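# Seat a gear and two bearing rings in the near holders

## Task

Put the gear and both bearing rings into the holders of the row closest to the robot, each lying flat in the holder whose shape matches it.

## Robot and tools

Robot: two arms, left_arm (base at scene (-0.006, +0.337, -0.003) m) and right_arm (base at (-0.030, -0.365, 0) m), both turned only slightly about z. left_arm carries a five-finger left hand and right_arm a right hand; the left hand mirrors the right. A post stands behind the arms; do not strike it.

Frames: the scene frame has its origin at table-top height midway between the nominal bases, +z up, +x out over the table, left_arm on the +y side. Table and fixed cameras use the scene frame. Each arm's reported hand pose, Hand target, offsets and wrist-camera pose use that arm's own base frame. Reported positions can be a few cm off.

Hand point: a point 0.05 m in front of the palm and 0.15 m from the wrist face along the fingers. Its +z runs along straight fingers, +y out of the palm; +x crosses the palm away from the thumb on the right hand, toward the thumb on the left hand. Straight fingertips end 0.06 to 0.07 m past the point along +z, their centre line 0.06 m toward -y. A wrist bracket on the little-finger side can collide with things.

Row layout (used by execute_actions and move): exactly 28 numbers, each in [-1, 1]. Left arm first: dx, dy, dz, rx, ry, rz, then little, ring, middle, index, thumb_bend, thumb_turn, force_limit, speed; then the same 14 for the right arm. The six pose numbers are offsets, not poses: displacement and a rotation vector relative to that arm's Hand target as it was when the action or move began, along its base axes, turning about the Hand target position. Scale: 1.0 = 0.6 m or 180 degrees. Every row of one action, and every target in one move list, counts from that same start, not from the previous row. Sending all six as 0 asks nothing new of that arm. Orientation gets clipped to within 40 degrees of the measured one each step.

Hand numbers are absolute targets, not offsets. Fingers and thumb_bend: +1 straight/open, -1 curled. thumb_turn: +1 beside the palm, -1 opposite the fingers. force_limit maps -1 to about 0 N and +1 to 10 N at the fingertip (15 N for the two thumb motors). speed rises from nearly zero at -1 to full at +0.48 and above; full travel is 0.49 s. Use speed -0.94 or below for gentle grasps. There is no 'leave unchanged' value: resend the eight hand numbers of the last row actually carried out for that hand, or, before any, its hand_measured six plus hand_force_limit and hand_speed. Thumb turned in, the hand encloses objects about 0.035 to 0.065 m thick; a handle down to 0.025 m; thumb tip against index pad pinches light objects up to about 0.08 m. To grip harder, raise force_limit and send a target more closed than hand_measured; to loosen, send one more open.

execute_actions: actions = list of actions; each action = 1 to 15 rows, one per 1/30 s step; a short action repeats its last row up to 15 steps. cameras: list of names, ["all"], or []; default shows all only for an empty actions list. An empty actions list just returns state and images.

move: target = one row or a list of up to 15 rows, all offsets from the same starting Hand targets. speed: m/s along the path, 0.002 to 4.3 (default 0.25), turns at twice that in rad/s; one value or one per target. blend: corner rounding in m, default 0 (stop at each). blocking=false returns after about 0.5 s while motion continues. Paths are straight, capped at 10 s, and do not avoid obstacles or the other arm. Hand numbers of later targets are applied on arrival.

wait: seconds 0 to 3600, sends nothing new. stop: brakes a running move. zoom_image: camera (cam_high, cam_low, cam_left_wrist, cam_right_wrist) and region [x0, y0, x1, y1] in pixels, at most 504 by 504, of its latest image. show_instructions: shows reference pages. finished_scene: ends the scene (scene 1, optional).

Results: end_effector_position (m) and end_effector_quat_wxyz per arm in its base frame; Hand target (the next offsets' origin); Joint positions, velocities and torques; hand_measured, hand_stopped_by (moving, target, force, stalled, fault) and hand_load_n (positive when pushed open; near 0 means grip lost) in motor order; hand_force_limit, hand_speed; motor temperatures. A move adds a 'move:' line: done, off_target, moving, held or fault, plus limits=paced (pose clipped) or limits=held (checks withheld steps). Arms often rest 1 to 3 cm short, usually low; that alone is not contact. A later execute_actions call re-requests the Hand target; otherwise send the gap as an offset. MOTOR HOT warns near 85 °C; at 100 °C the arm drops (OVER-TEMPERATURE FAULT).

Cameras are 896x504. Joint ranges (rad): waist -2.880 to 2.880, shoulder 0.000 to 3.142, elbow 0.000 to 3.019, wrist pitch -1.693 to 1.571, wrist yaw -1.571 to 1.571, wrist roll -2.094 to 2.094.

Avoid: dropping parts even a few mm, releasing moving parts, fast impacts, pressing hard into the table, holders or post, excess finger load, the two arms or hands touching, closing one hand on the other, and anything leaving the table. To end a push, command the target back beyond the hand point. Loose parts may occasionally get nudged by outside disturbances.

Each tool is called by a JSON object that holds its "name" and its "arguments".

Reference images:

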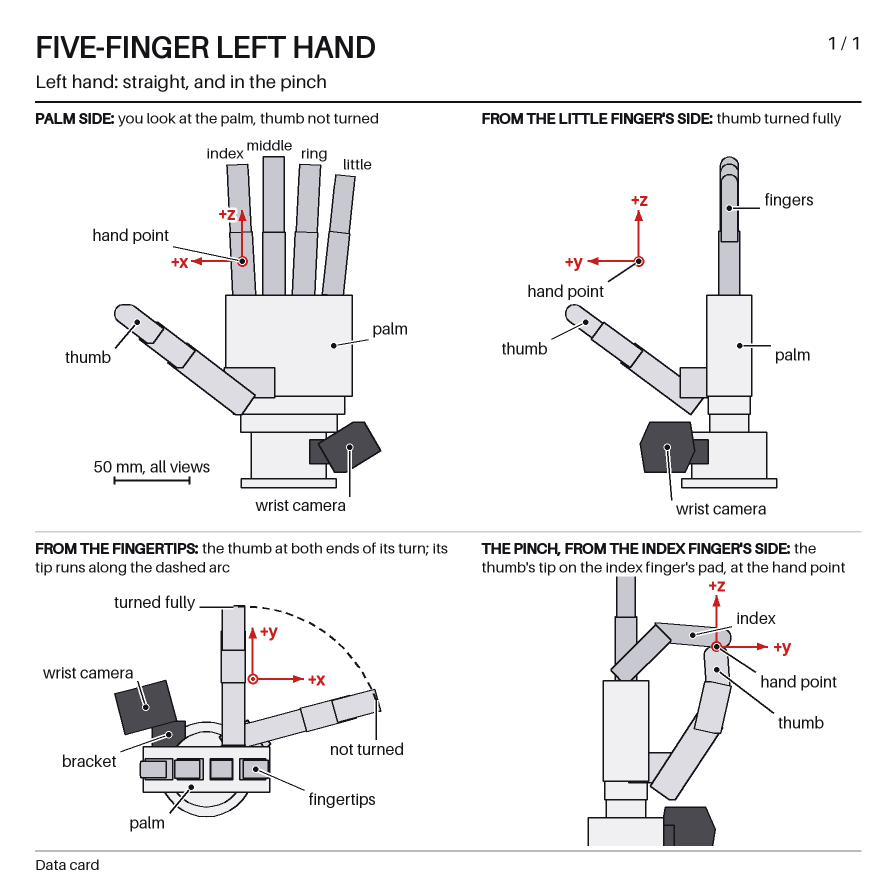

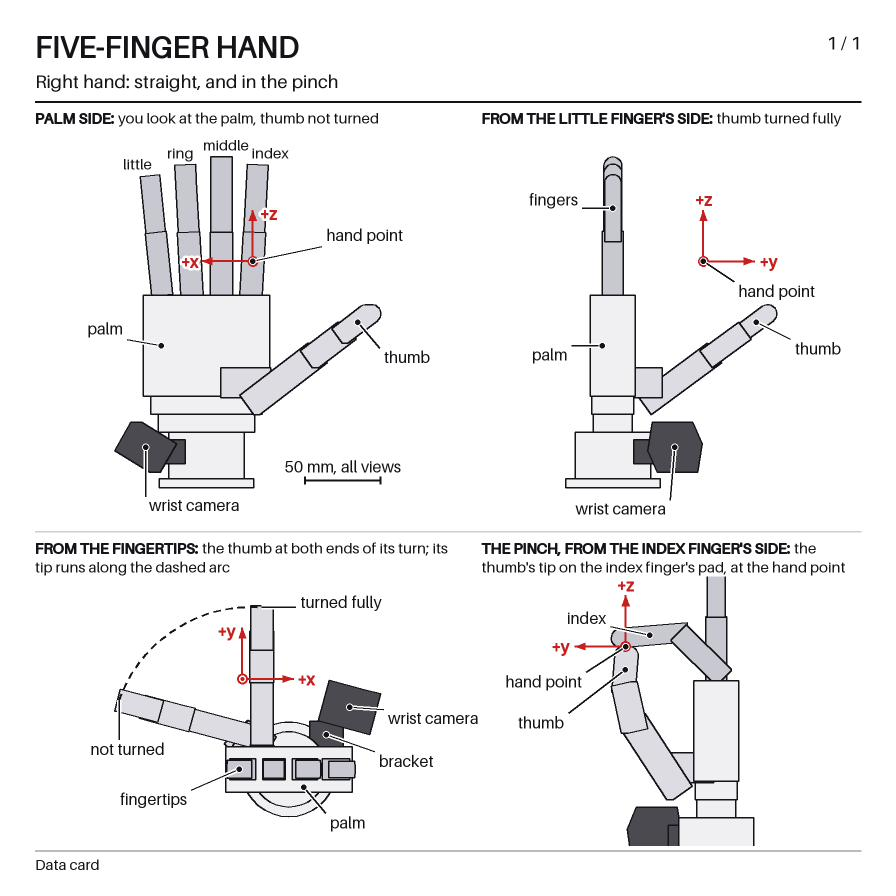

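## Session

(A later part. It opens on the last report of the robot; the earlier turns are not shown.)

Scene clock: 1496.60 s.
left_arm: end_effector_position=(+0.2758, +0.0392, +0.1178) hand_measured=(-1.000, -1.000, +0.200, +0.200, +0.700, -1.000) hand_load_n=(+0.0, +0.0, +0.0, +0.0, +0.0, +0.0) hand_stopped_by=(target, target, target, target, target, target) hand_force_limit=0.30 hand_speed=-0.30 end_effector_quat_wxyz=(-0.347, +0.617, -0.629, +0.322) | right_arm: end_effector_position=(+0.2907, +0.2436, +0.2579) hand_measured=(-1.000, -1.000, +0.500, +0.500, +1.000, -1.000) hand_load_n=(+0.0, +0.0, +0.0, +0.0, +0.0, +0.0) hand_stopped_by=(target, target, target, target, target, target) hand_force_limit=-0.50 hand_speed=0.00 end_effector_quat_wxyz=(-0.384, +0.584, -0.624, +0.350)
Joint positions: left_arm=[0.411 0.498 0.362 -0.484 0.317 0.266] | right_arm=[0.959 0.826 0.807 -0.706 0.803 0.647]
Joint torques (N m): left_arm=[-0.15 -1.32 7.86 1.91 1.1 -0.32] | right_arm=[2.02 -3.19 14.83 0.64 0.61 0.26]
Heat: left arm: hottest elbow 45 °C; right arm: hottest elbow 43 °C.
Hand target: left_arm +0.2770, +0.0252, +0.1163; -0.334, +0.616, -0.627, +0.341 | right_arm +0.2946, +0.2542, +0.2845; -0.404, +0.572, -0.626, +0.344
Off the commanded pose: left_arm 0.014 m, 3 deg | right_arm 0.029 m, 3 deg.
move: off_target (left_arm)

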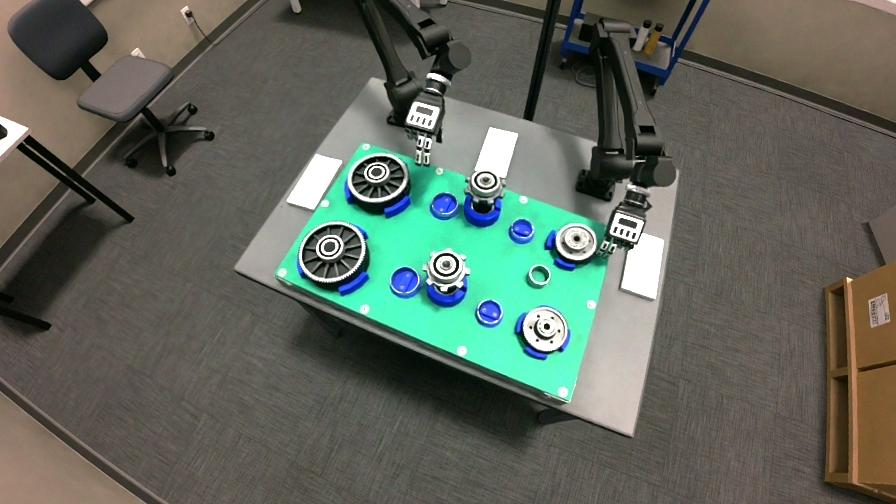

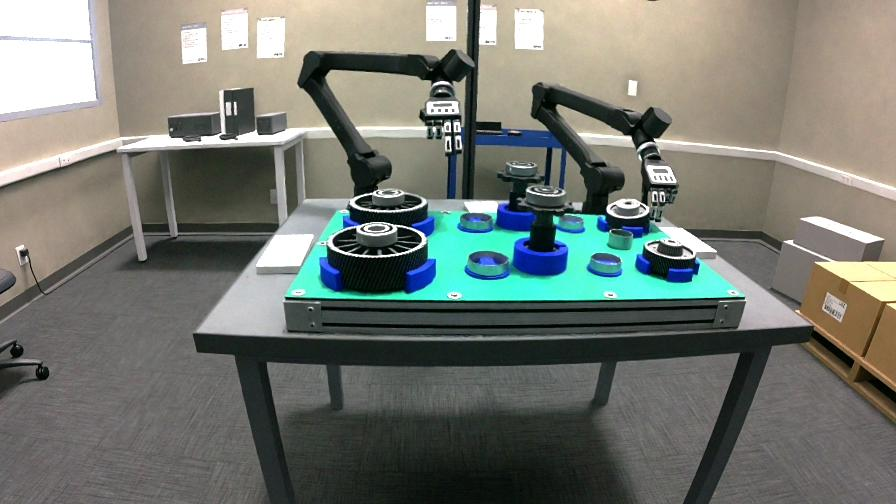

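{"name": "move", "arguments": {"target": [0,-0.012,0,0,0,0,-1,-1,0.2,0.2,0.7,-1,0.3,-0.3,0,0,0,0,0,0,-1,-1,0.5,0.5,1.0,-1,-0.5,0], "speed": 0.03, "cameras": ["cam_high","cam_low"]}}

{"name": "zoom_image", "arguments": {"camera": "cam_high", "region": [560, 210, 630, 270]}}

{"name": "zoom_image", "arguments": {"camera": "cam_low", "region": [600, 190, 680, 245]}}

Scene clock: 1498.43 s.
left_arm: end_effector_position=(+0.2761, +0.0362, +0.1179) hand_measured=(-1.000, -1.000, +0.200, +0.200, +0.700, -1.000) hand_load_n=(+0.0, +0.0, +0.0, +0.0, +0.0, +0.0) hand_stopped_by=(target, target, target, target, target, target) hand_force_limit=0.30 hand_speed=-0.30 end_effector_quat_wxyz=(-0.353, +0.616, -0.629, +0.316) | right_arm: end_effector_position=(+0.2907, +0.2436, +0.2579) hand_measured=(-1.000, -1.000, +0.500, +0.500, +1.000, -1.000) hand_load_n=(+0.0, +0.0, +0.0, +0.0, +0.0, +0.0) hand_stopped_by=(target, target, target, target, target, target) hand_force_limit=-0.50 hand_speed=0.00 end_effector_quat_wxyz=(-0.384, +0.584, -0.624, +0.350)
Joint positions: left_arm=[0.376 0.484 0.359 -0.484 0.275 0.252] | right_arm=[0.959 0.826 0.807 -0.706 0.803 0.647]
Joint torques (N m): left_arm=[-1.2 -0.62 7.87 1.55 1.4 -0.43] | right_arm=[1.96 -2.73 14.86 0.57 0.63 0.31]
Heat: left arm: hottest elbow 44 °C; right arm: hottest elbow 43 °C.
Hand target: left_arm +0.2770, +0.0181, +0.1163; -0.334, +0.615, -0.627, +0.341 | right_arm +0.2946, +0.2542, +0.2845; -0.404, +0.572, -0.626, +0.344
Off the commanded pose: left_arm 0.018 m, 4 deg | right_arm 0.029 m, 3 deg.
move: off_target (left_arm)

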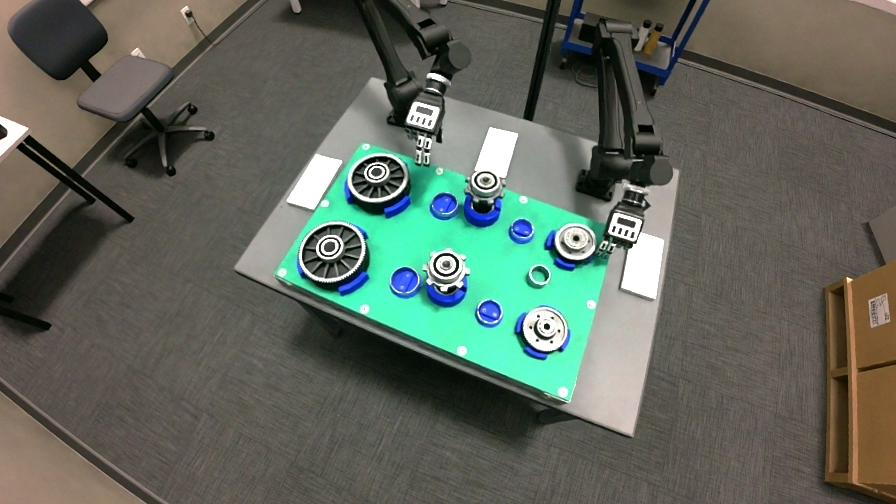

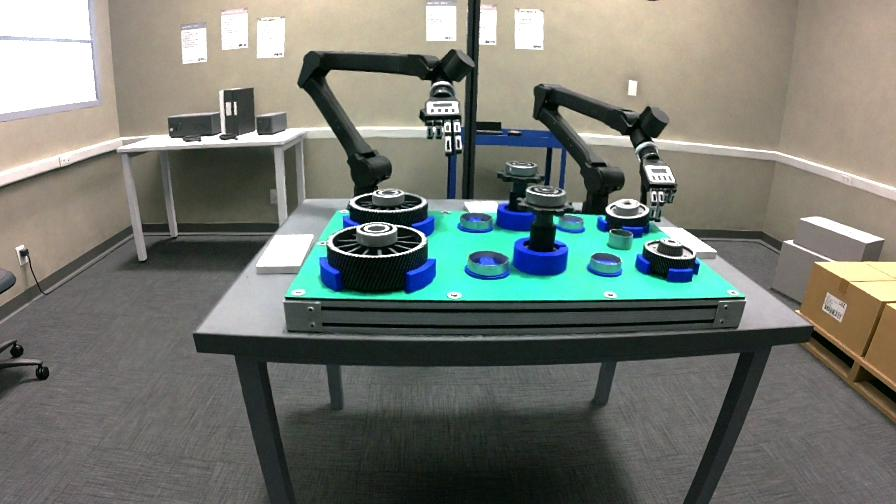

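Scaled by 7.200.

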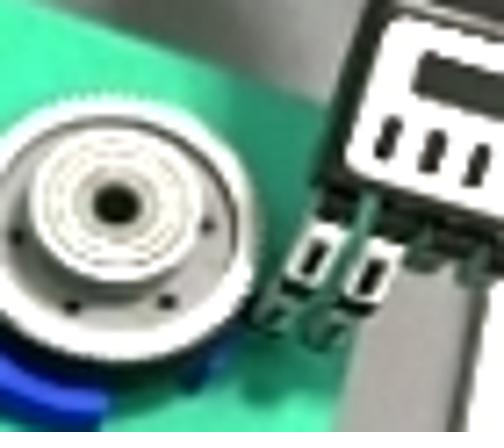

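Scaled by 6.300.

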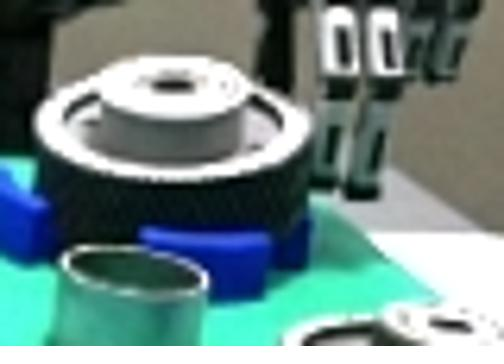

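{"name": "move", "arguments": {"target": [0,-0.012,0,0,0,0,-1,-1,0.2,0.2,0.7,-1,0.3,-0.3,0,0,0,0,0,0,-1,-1,0.5,0.5,1.0,-1,-0.5,0], "speed": 0.03, "cameras": ["cam_high","cam_low"]}}

{"name": "zoom_image", "arguments": {"camera": "cam_high", "region": [540, 205, 610, 275]}}

{"name": "zoom_image", "arguments": {"camera": "cam_low", "region": [590, 190, 660, 245]}}

Scene clock: 1506.93 s.
left_arm: end_effector_position=(+0.2762, +0.0351, +0.1182) hand_measured=(-1.000, -1.000, +0.200, +0.200, +0.700, -1.000) hand_load_n=(+0.0, +0.0, +0.0, +0.0, +0.0, +0.0) hand_stopped_by=(target, target, target, target, target, target) hand_force_limit=0.30 hand_speed=-0.30 end_effector_quat_wxyz=(-0.360, +0.616, -0.628, +0.309) | right_arm: end_effector_position=(+0.2907, +0.2436, +0.2579) hand_measured=(-1.000, -1.000, +0.500, +0.500, +1.000, -1.000) hand_load_n=(+0.0, +0.0, +0.0, +0.0, +0.0, +0.0) hand_stopped_by=(target, target, target, target, target, target) hand_force_limit=-0.50 hand_speed=0.00 end_effector_quat_wxyz=(-0.384, +0.584, -0.624, +0.350)
Joint positions: left_arm=[0.344 0.472 0.356 -0.484 0.231 0.241] | right_arm=[0.959 0.826 0.807 -0.706 0.803 0.647]
Joint torques (N m): left_arm=[-1.9 0.15 7.94 1.69 1.84 -0.59] | right_arm=[2.32 -2.84 14.89 0.7 0.63 0.3]
Heat: left arm: hottest elbow 44 °C; right arm: hottest elbow 44 °C.
Hand target: left_arm +0.2770, +0.0109, +0.1163; -0.334, +0.616, -0.627, +0.341 | right_arm +0.2946, +0.2542, +0.2845; -0.404, +0.572, -0.626, +0.344
Off the commanded pose: left_arm 0.024 m, 5 deg | right_arm 0.029 m, 3 deg.
move: off_target (left_arm)

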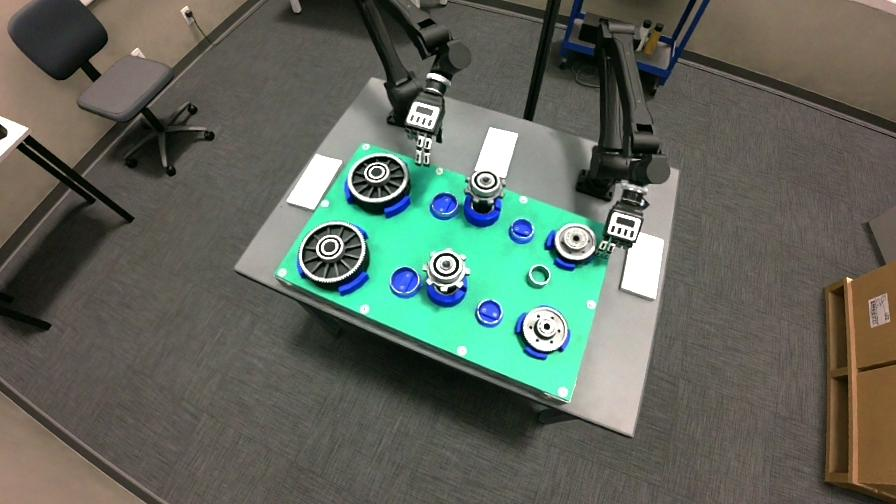

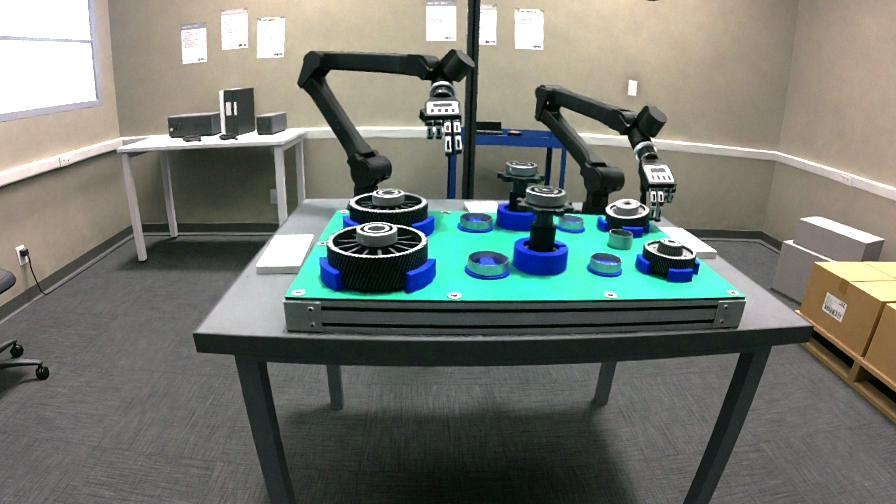

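Scaled by 7.200.

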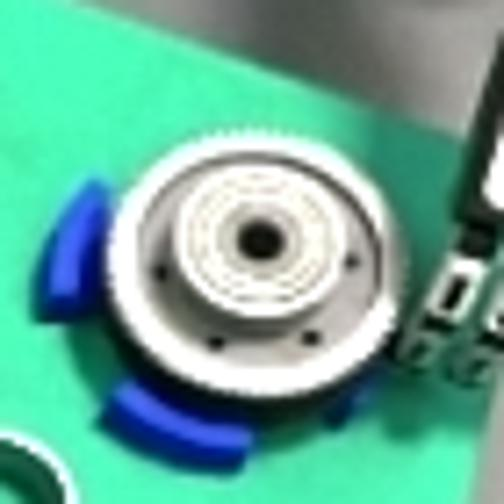

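Scaled by 7.200.

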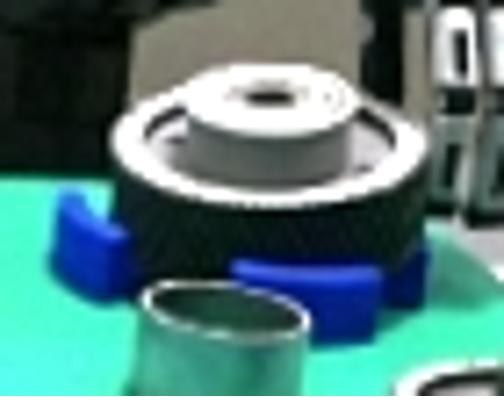

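{"name": "move", "arguments": {"target": [0,-0.012,0,0,0,0,-1,-1,0.2,0.2,0.7,-1,0.3,-0.3,0,0,0,0,0,0,-1,-1,0.5,0.5,1.0,-1,-0.5,0], "speed": 0.03, "cameras": ["cam_high","cam_low"]}}

{"name": "zoom_image", "arguments": {"camera": "cam_high", "region": [540, 205, 610, 275]}}

{"name": "zoom_image", "arguments": {"camera": "cam_low", "region": [590, 190, 660, 245]}}

Scene clock: 1511.10 s.
left_arm: end_effector_position=(+0.2765, +0.0338, +0.1187) hand_measured=(-1.000, -1.000, +0.200, +0.200, +0.700, -1.000) hand_load_n=(+0.0, +0.0, +0.0, +0.0, +0.0, +0.0) hand_stopped_by=(target, target, target, target, target, target) hand_force_limit=0.30 hand_speed=-0.30 end_effector_quat_wxyz=(-0.367, +0.616, -0.628, +0.302) | right_arm: end_effector_position=(+0.2907, +0.2436, +0.2579) hand_measured=(-1.000, -1.000, +0.500, +0.500, +1.000, -1.000) hand_load_n=(+0.0, +0.0, -0.5, +0.0, +0.0, +0.0) hand_stopped_by=(target, target, target, target, target, target) hand_force_limit=-0.50 hand_speed=0.00 end_effector_quat_wxyz=(-0.384, +0.584, -0.624, +0.350)
Joint positions: left_arm=[0.311 0.461 0.354 -0.484 0.186 0.23] | right_arm=[0.959 0.826 0.807 -0.706 0.803 0.647]
Joint torques (N m): left_arm=[-2.78 -0.44 8.08 1.33 2.2 -0.74] | right_arm=[2.08 -3.08 14.84 0.7 0.62 0.31]
Heat: left arm: hottest elbow 44 °C; right arm: hottest elbow 44 °C.
Hand target: left_arm +0.2770, +0.0037, +0.1164; -0.334, +0.615, -0.627, +0.341 | right_arm +0.2946, +0.2542, +0.2845; -0.404, +0.572, -0.626, +0.344
Off the commanded pose: left_arm 0.030 m, 6 deg | right_arm 0.029 m, 3 deg.
move: off_target (left_arm)

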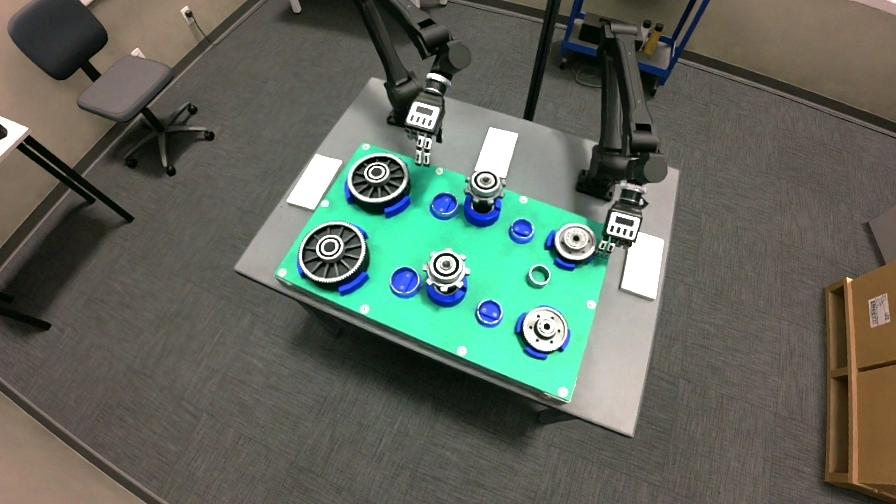

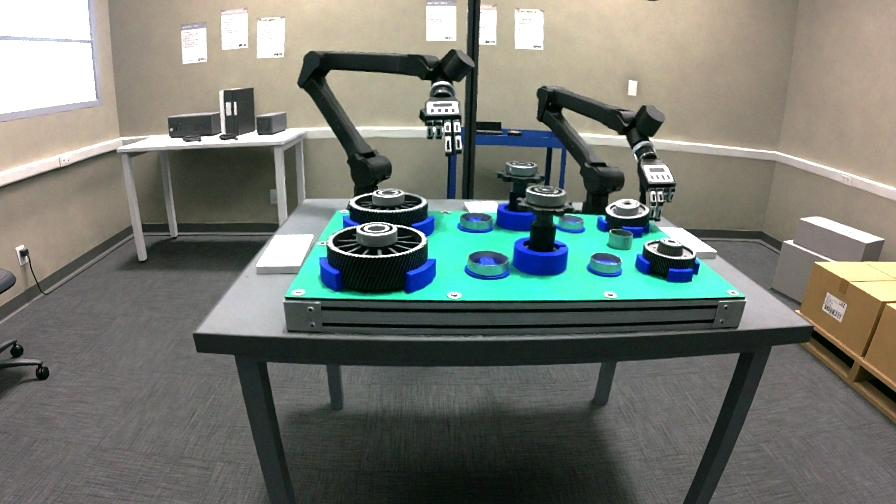

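Scaled by 7.200.

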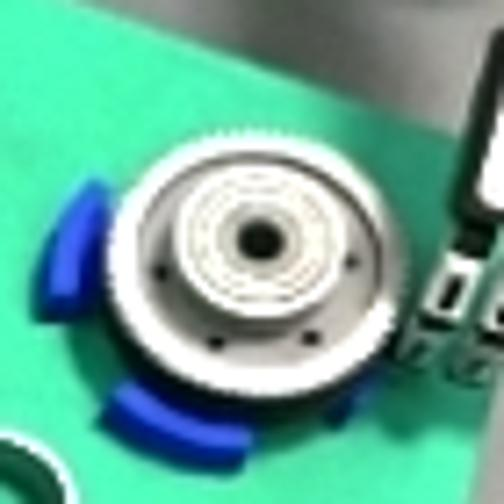

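Scaled by 7.200.

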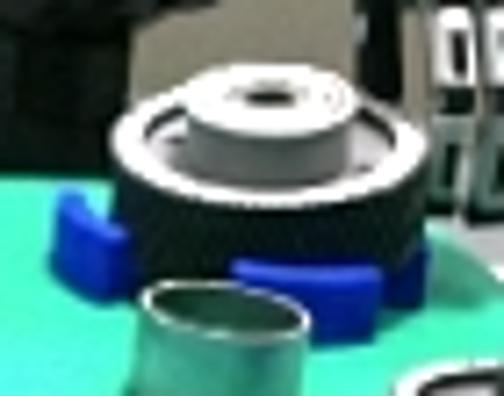

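{"name": "zoom_image", "arguments": {"camera": "cam_high", "region": [538, 222, 578, 262]}}

{"name": "zoom_image", "arguments": {"camera": "cam_low", "region": [592, 205, 632, 245]}}

{"name": "zoom_image", "arguments": {"camera": "cam_high", "region": [510, 295, 580, 365]}}

Scaled by 12.600.

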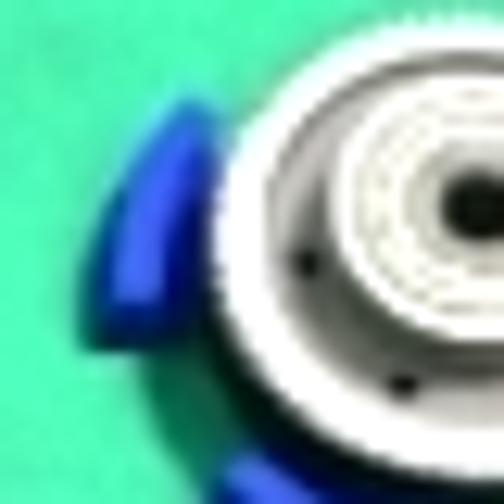

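Scaled by 12.600.

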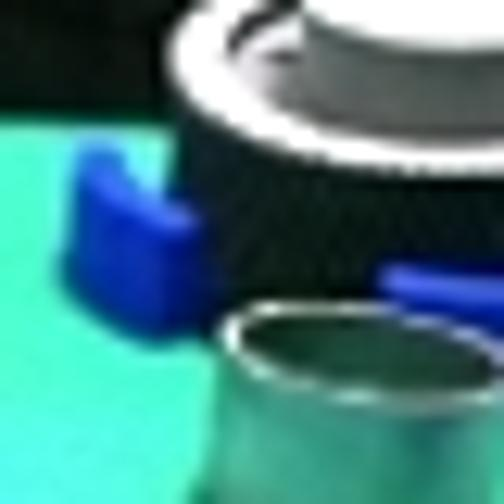

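Scaled by 7.200.

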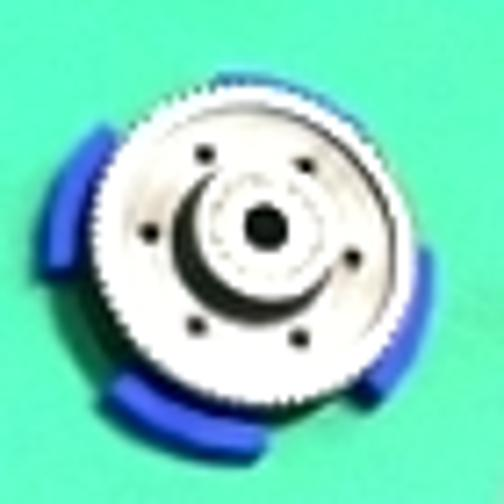

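{"name": "zoom_image", "arguments": {"camera": "cam_high", "region": [510, 303, 550, 343]}}

Scaled by 12.600.

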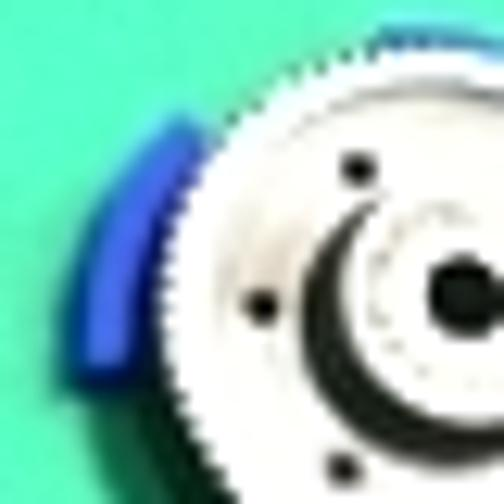

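{"name": "execute_actions", "arguments": {"actions": [], "cameras": ["cam_left_wrist"]}}

{"name": "zoom_image", "arguments": {"camera": "cam_left_wrist", "region": [250, 330, 450, 504]}}

Scene clock: 1527.60 s.
left_arm: end_effector_position=(+0.2765, +0.0338, +0.1187) hand_measured=(-1.000, -1.000, +0.200, +0.200, +0.700, -1.000) hand_load_n=(+0.0, +0.0, +0.0, +0.0, +0.0, +0.0) hand_stopped_by=(target, target, target, target, target, target) hand_force_limit=0.30 hand_speed=-0.30 end_effector_quat_wxyz=(-0.367, +0.616, -0.628, +0.302) | right_arm: end_effector_position=(+0.2907, +0.2436, +0.2579) hand_measured=(-1.000, -1.000, +0.500, +0.500, +1.000, -1.000) hand_load_n=(+0.0, +0.0, +0.0, +0.0, +0.0, +0.0) hand_stopped_by=(target, target, target, target, target, target) hand_force_limit=-0.50 hand_speed=0.00 end_effector_quat_wxyz=(-0.384, +0.584, -0.624, +0.350)
Joint positions: left_arm=[0.311 0.461 0.354 -0.484 0.186 0.229] | right_arm=[0.959 0.826 0.807 -0.706 0.803 0.647]
Joint velocities: within noise
Joint torques (N m): left_arm=[-3.02 -0.56 7.95 1.46 2.26 -0.67] | right_arm=[1.85 -2.78 14.87 0.75 0.63 0.32]
Motor temperatures (°C): left_arm=[25 25 43 24 24 24] | right_arm=[24 22 44 24 25 22]
Heat: left arm: hottest elbow 43 °C; right arm: hottest elbow 44 °C.
Hand target: left_arm +0.2770, +0.0036, +0.1164; -0.334, +0.615, -0.627, +0.341 | right_arm +0.2946, +0.2542, +0.2845; -0.404, +0.572, -0.626, +0.344
Off the commanded pose: left_arm 0.030 m, 6 deg | right_arm 0.029 m, 3 deg.
camera_calibration:
cam_left_wrist: T_world_to_cam=[[0.54607, -0.24504, 0.8011, -0.24308], [-0.50408, -0.85989, 0.08058, 0.15424], [0.66911, -0.44782, -0.59308, 0.01809]] pos_world=[0.19838, 0.08117, 0.19303]
Images, in order (width x height): cam_left_wrist 896x504.

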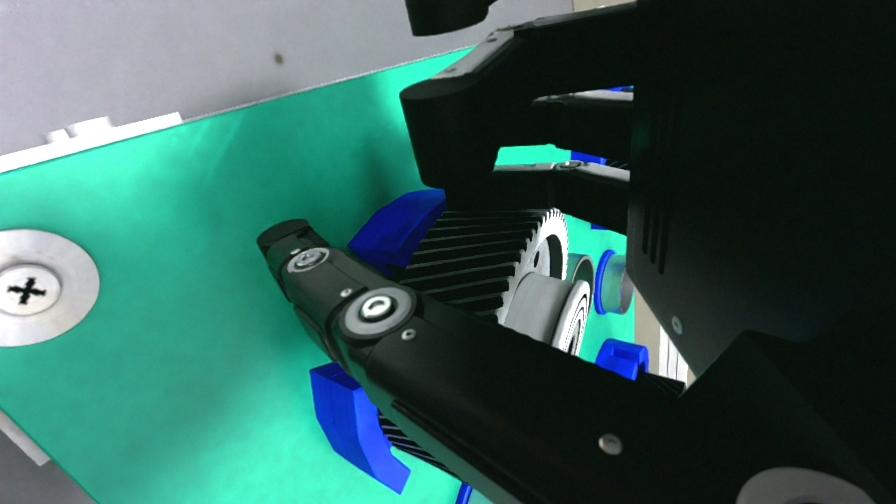

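Scaled by 2.520.

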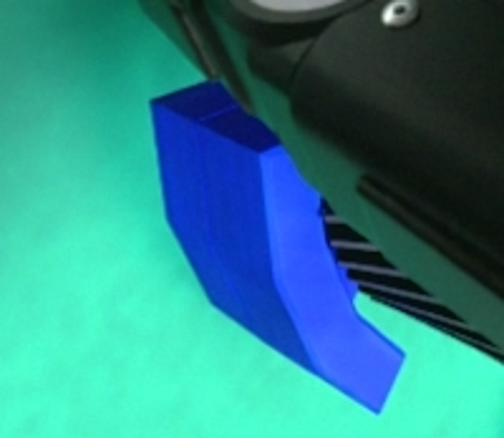

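{"name": "wait", "arguments": {"seconds": 0.3, "cameras": ["cam_high", "cam_low", "cam_left_wrist"]}}

{"name": "zoom_image", "arguments": {"camera": "cam_low", "region": [612, 210, 660, 245]}}

{"name": "zoom_image", "arguments": {"camera": "cam_high", "region": [550, 245, 600, 275]}}

{"name": "zoom_image", "arguments": {"camera": "cam_left_wrist", "region": [340, 180, 600, 380]}}

Scene clock: 1543.40 s.
left_arm: end_effector_position=(+0.2765, +0.0338, +0.1187) hand_measured=(-1.000, -1.000, +0.200, +0.200, +0.700, -1.000) hand_load_n=(+0.0, +0.0, +0.0, +0.0, +0.0, +0.0) hand_stopped_by=(target, target, target, target, target, target) hand_force_limit=0.30 hand_speed=-0.30 end_effector_quat_wxyz=(-0.367, +0.616, -0.628, +0.302) | right_arm: end_effector_position=(+0.2907, +0.2436, +0.2579) hand_measured=(-1.000, -1.000, +0.500, +0.500, +1.000, -1.000) hand_load_n=(+0.0, +0.0, +0.0, +0.0, +0.0, +0.0) hand_stopped_by=(target, target, target, target, target, target) hand_force_limit=-0.50 hand_speed=0.00 end_effector_quat_wxyz=(-0.384, +0.584, -0.624, +0.350)
Joint positions: left_arm=[0.311 0.461 0.354 -0.484 0.186 0.229] | right_arm=[0.959 0.826 0.807 -0.706 0.803 0.647]
Joint torques (N m): left_arm=[-3.14 -0.85 8.12 1.51 2.23 -0.7] | right_arm=[2.2 -2.9 14.74 0.68 0.64 0.27]
Heat: left arm: hottest elbow 42 °C; right arm: hottest elbow 44 °C.
Hand target: left_arm +0.2770, +0.0036, +0.1164; -0.334, +0.615, -0.627, +0.341 | right_arm +0.2946, +0.2542, +0.2845; -0.404, +0.572, -0.626, +0.344
Off the commanded pose: left_arm 0.030 m, 6 deg | right_arm 0.029 m, 3 deg.
wait: 0.30 s; at rest from the start
cam_left_wrist: T_world_to_cam=[[0.54607, -0.24504, 0.8011, -0.24308], [-0.50408, -0.85989, 0.08058, 0.15424], [0.66911, -0.44782, -0.59308, 0.01809]] pos_world=[0.19838, 0.08117, 0.19303]

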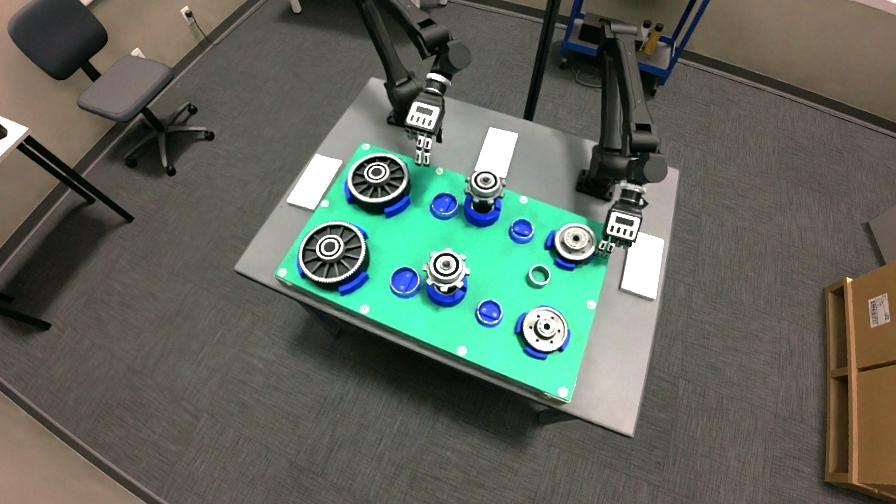

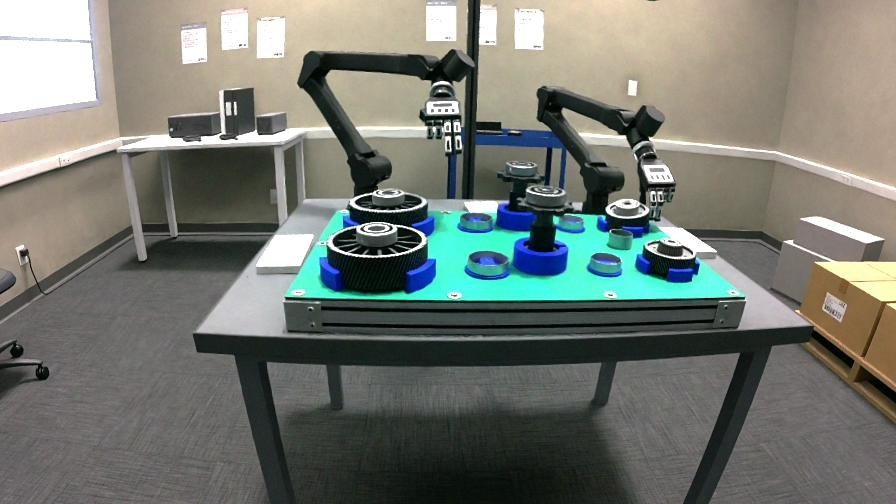

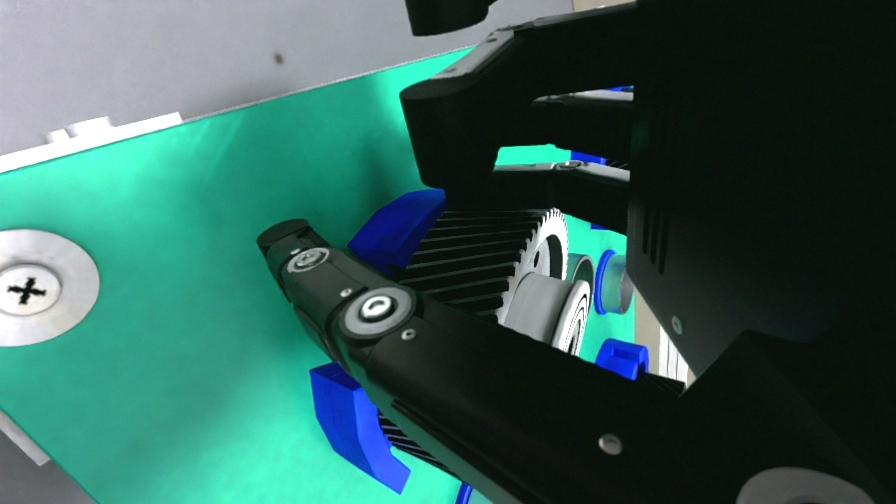

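Scaled by 10.500.

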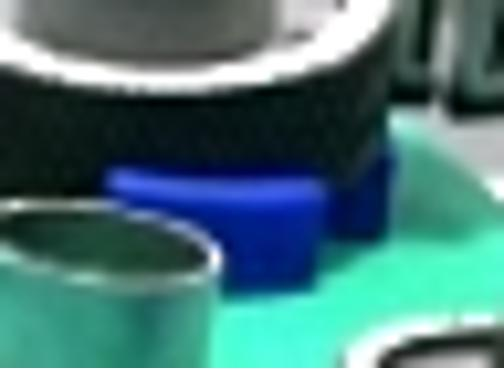

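Scaled by 10.080.

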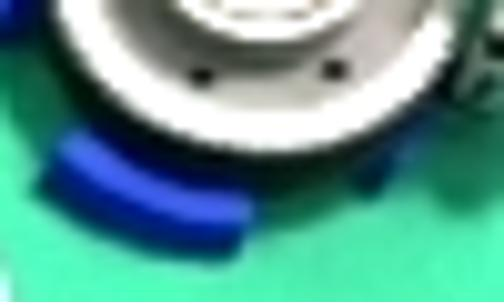

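Scaled by 1.938.

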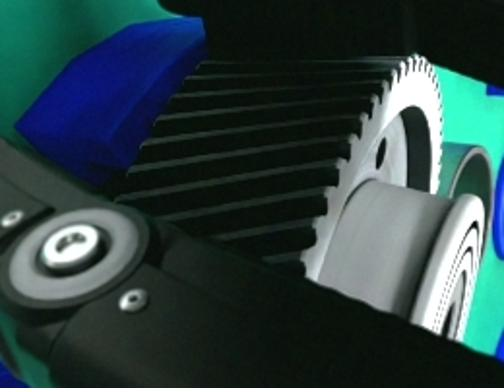

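{"name": "move", "arguments": {"target": [0,0,0.015,0,0,0,-1,-1,0.2,0.2,0.7,-1,0.3,-0.3,0,0,0,0,0,0,-1,-1,0.5,0.5,1.0,-1,-0.5,0], "speed": 0.03, "cameras": ["cam_high","cam_low"]}}

{"name": "zoom_image", "arguments": {"camera": "cam_high", "region": [540, 205, 610, 275]}}

{"name": "zoom_image", "arguments": {"camera": "cam_low", "region": [590, 190, 660, 245]}}

Scene clock: 1559.10 s.
left_arm: end_effector_position=(+0.2758, +0.0337, +0.1186) hand_measured=(-1.000, -1.000, +0.200, +0.200, +0.700, -1.000) hand_load_n=(+0.0, +0.0, +0.0, +0.0, +0.0, +0.0) hand_stopped_by=(target, target, target, target, target, target) hand_force_limit=0.30 hand_speed=-0.30 end_effector_quat_wxyz=(-0.367, +0.617, -0.627, +0.302) | right_arm: end_effector_position=(+0.2907, +0.2436, +0.2579) hand_measured=(-1.000, -1.000, +0.500, +0.500, +1.000, -1.000) hand_load_n=(+0.0, +0.0, +0.0, +0.0, +0.0, +0.0) hand_stopped_by=(target, target, target, target, target, target) hand_force_limit=-0.50 hand_speed=0.00 end_effector_quat_wxyz=(-0.384, +0.584, -0.624, +0.350)
Joint positions: left_arm=[0.311 0.459 0.354 -0.488 0.185 0.228] | right_arm=[0.959 0.826 0.807 -0.706 0.803 0.647]
Joint torques (N m): left_arm=[-2.73 -0.21 9.4 0.57 2.36 -0.67] | right_arm=[2.26 -3.25 14.86 0.81 0.62 0.27]
Heat: left arm: hottest elbow 42 °C; right arm: hottest elbow 44 °C.
Hand target: left_arm +0.2771, +0.0037, +0.1254; -0.334, +0.615, -0.627, +0.341 | right_arm +0.2946, +0.2542, +0.2845; -0.404, +0.572, -0.626, +0.344
Off the commanded pose: left_arm 0.031 m, 6 deg | right_arm 0.029 m, 3 deg.
move: off_target (left_arm)

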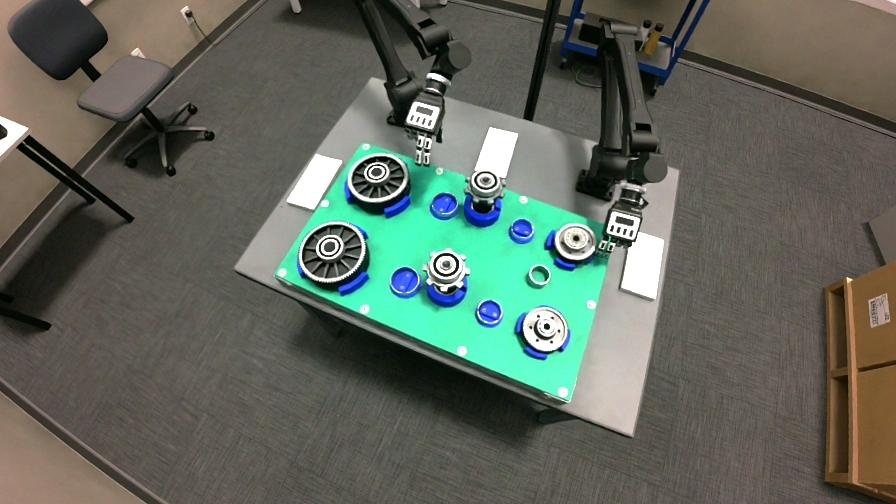

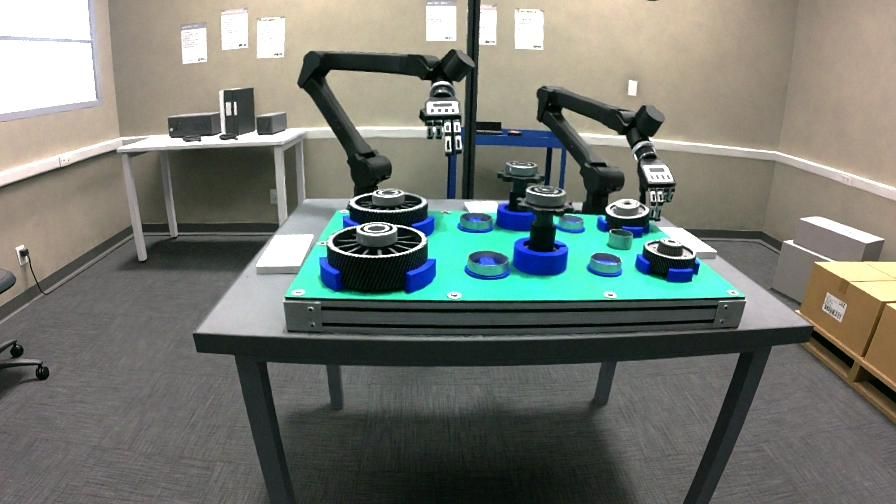

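Scaled by 7.200.

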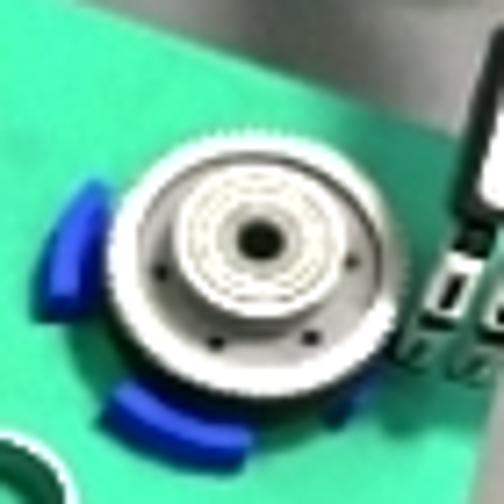

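Scaled by 7.200.

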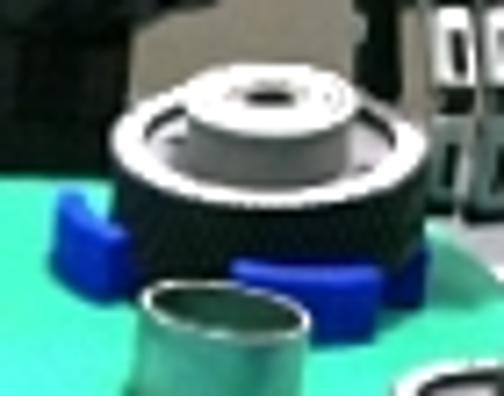

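{"name": "move", "arguments": {"target": [0,0,0.015,0,0,0,-1,-1,0.2,0.2,0.7,-1,0.3,-0.3,0,0,0,0,0,0,-1,-1,0.5,0.5,1.0,-1,-0.5,0], "speed": 0.03, "cameras": ["cam_high","cam_low"]}}

{"name": "zoom_image", "arguments": {"camera": "cam_high", "region": [540, 205, 610, 275]}}

{"name": "zoom_image", "arguments": {"camera": "cam_low", "region": [590, 190, 660, 245]}}

Scene clock: 1561.37 s.
left_arm: end_effector_position=(+0.2741, +0.0335, +0.1184) hand_measured=(-1.000, -1.000, +0.200, +0.200, +0.700, -1.000) hand_load_n=(+0.0, +0.0, +0.0, +2.0, +0.0, +0.0) hand_stopped_by=(target, target, target, target, target, target) hand_force_limit=0.30 hand_speed=-0.30 end_effector_quat_wxyz=(-0.366, +0.620, -0.626, +0.301) | right_arm: end_effector_position=(+0.2907, +0.2436, +0.2579) hand_measured=(-1.000, -1.000, +0.500, +0.500, +1.000, -1.000) hand_load_n=(+0.5, +0.0, +0.0, -0.5, +0.0, +0.0) hand_stopped_by=(target, target, target, target, target, target) hand_force_limit=-0.50 hand_speed=0.00 end_effector_quat_wxyz=(-0.384, +0.584, -0.624, +0.350)
Joint positions: left_arm=[0.311 0.453 0.354 -0.497 0.182 0.225] | right_arm=[0.959 0.826 0.807 -0.706 0.803 0.647]
Joint torques (N m): left_arm=[-2.73 -0.5 11.26 0.06 2.45 -0.68] | right_arm=[1.49 -2.73 14.68 0.7 0.59 0.3]
Heat: left arm: hottest elbow 42 °C; right arm: hottest elbow 44 °C.
Hand target: left_arm +0.2771, +0.0037, +0.1344; -0.334, +0.615, -0.627, +0.341 | right_arm +0.2946, +0.2542, +0.2845; -0.404, +0.572, -0.626, +0.344
Off the commanded pose: left_arm 0.034 m, 6 deg | right_arm 0.029 m, 3 deg.
move: off_target (left_arm)

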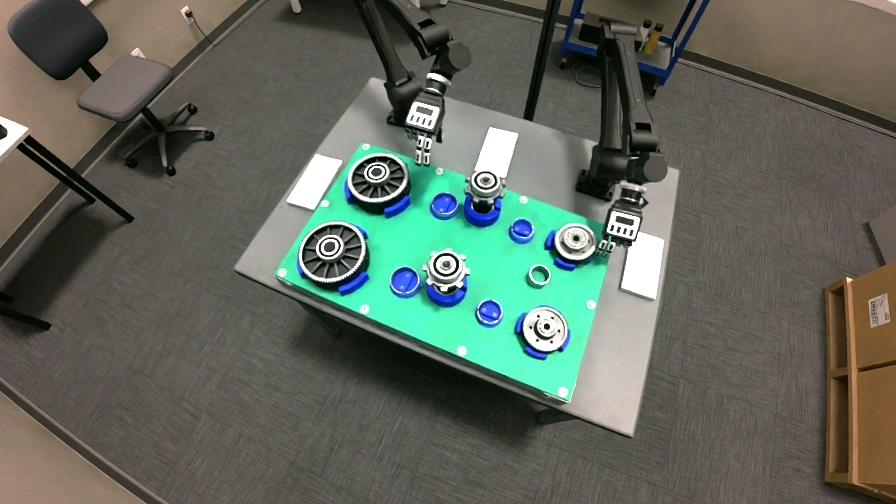

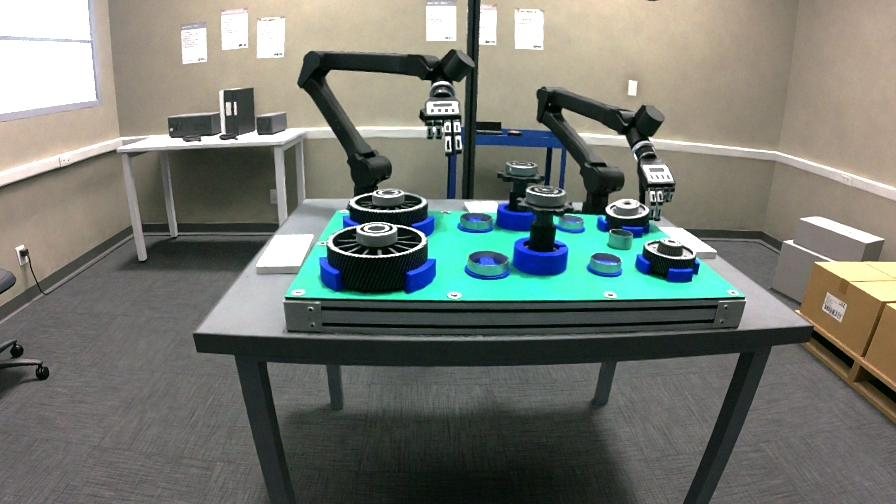

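Scaled by 7.200.

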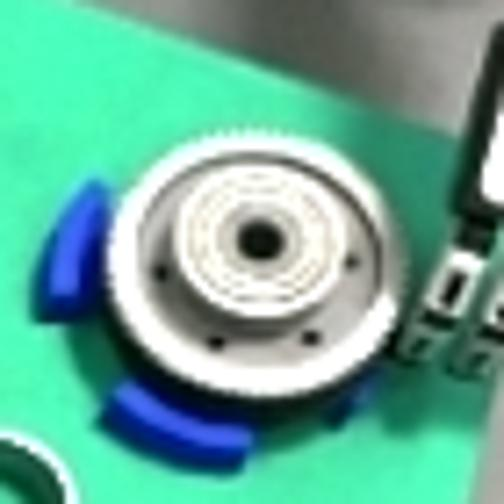

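Scaled by 7.200.

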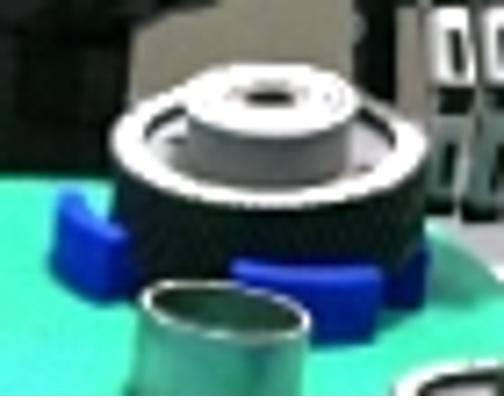

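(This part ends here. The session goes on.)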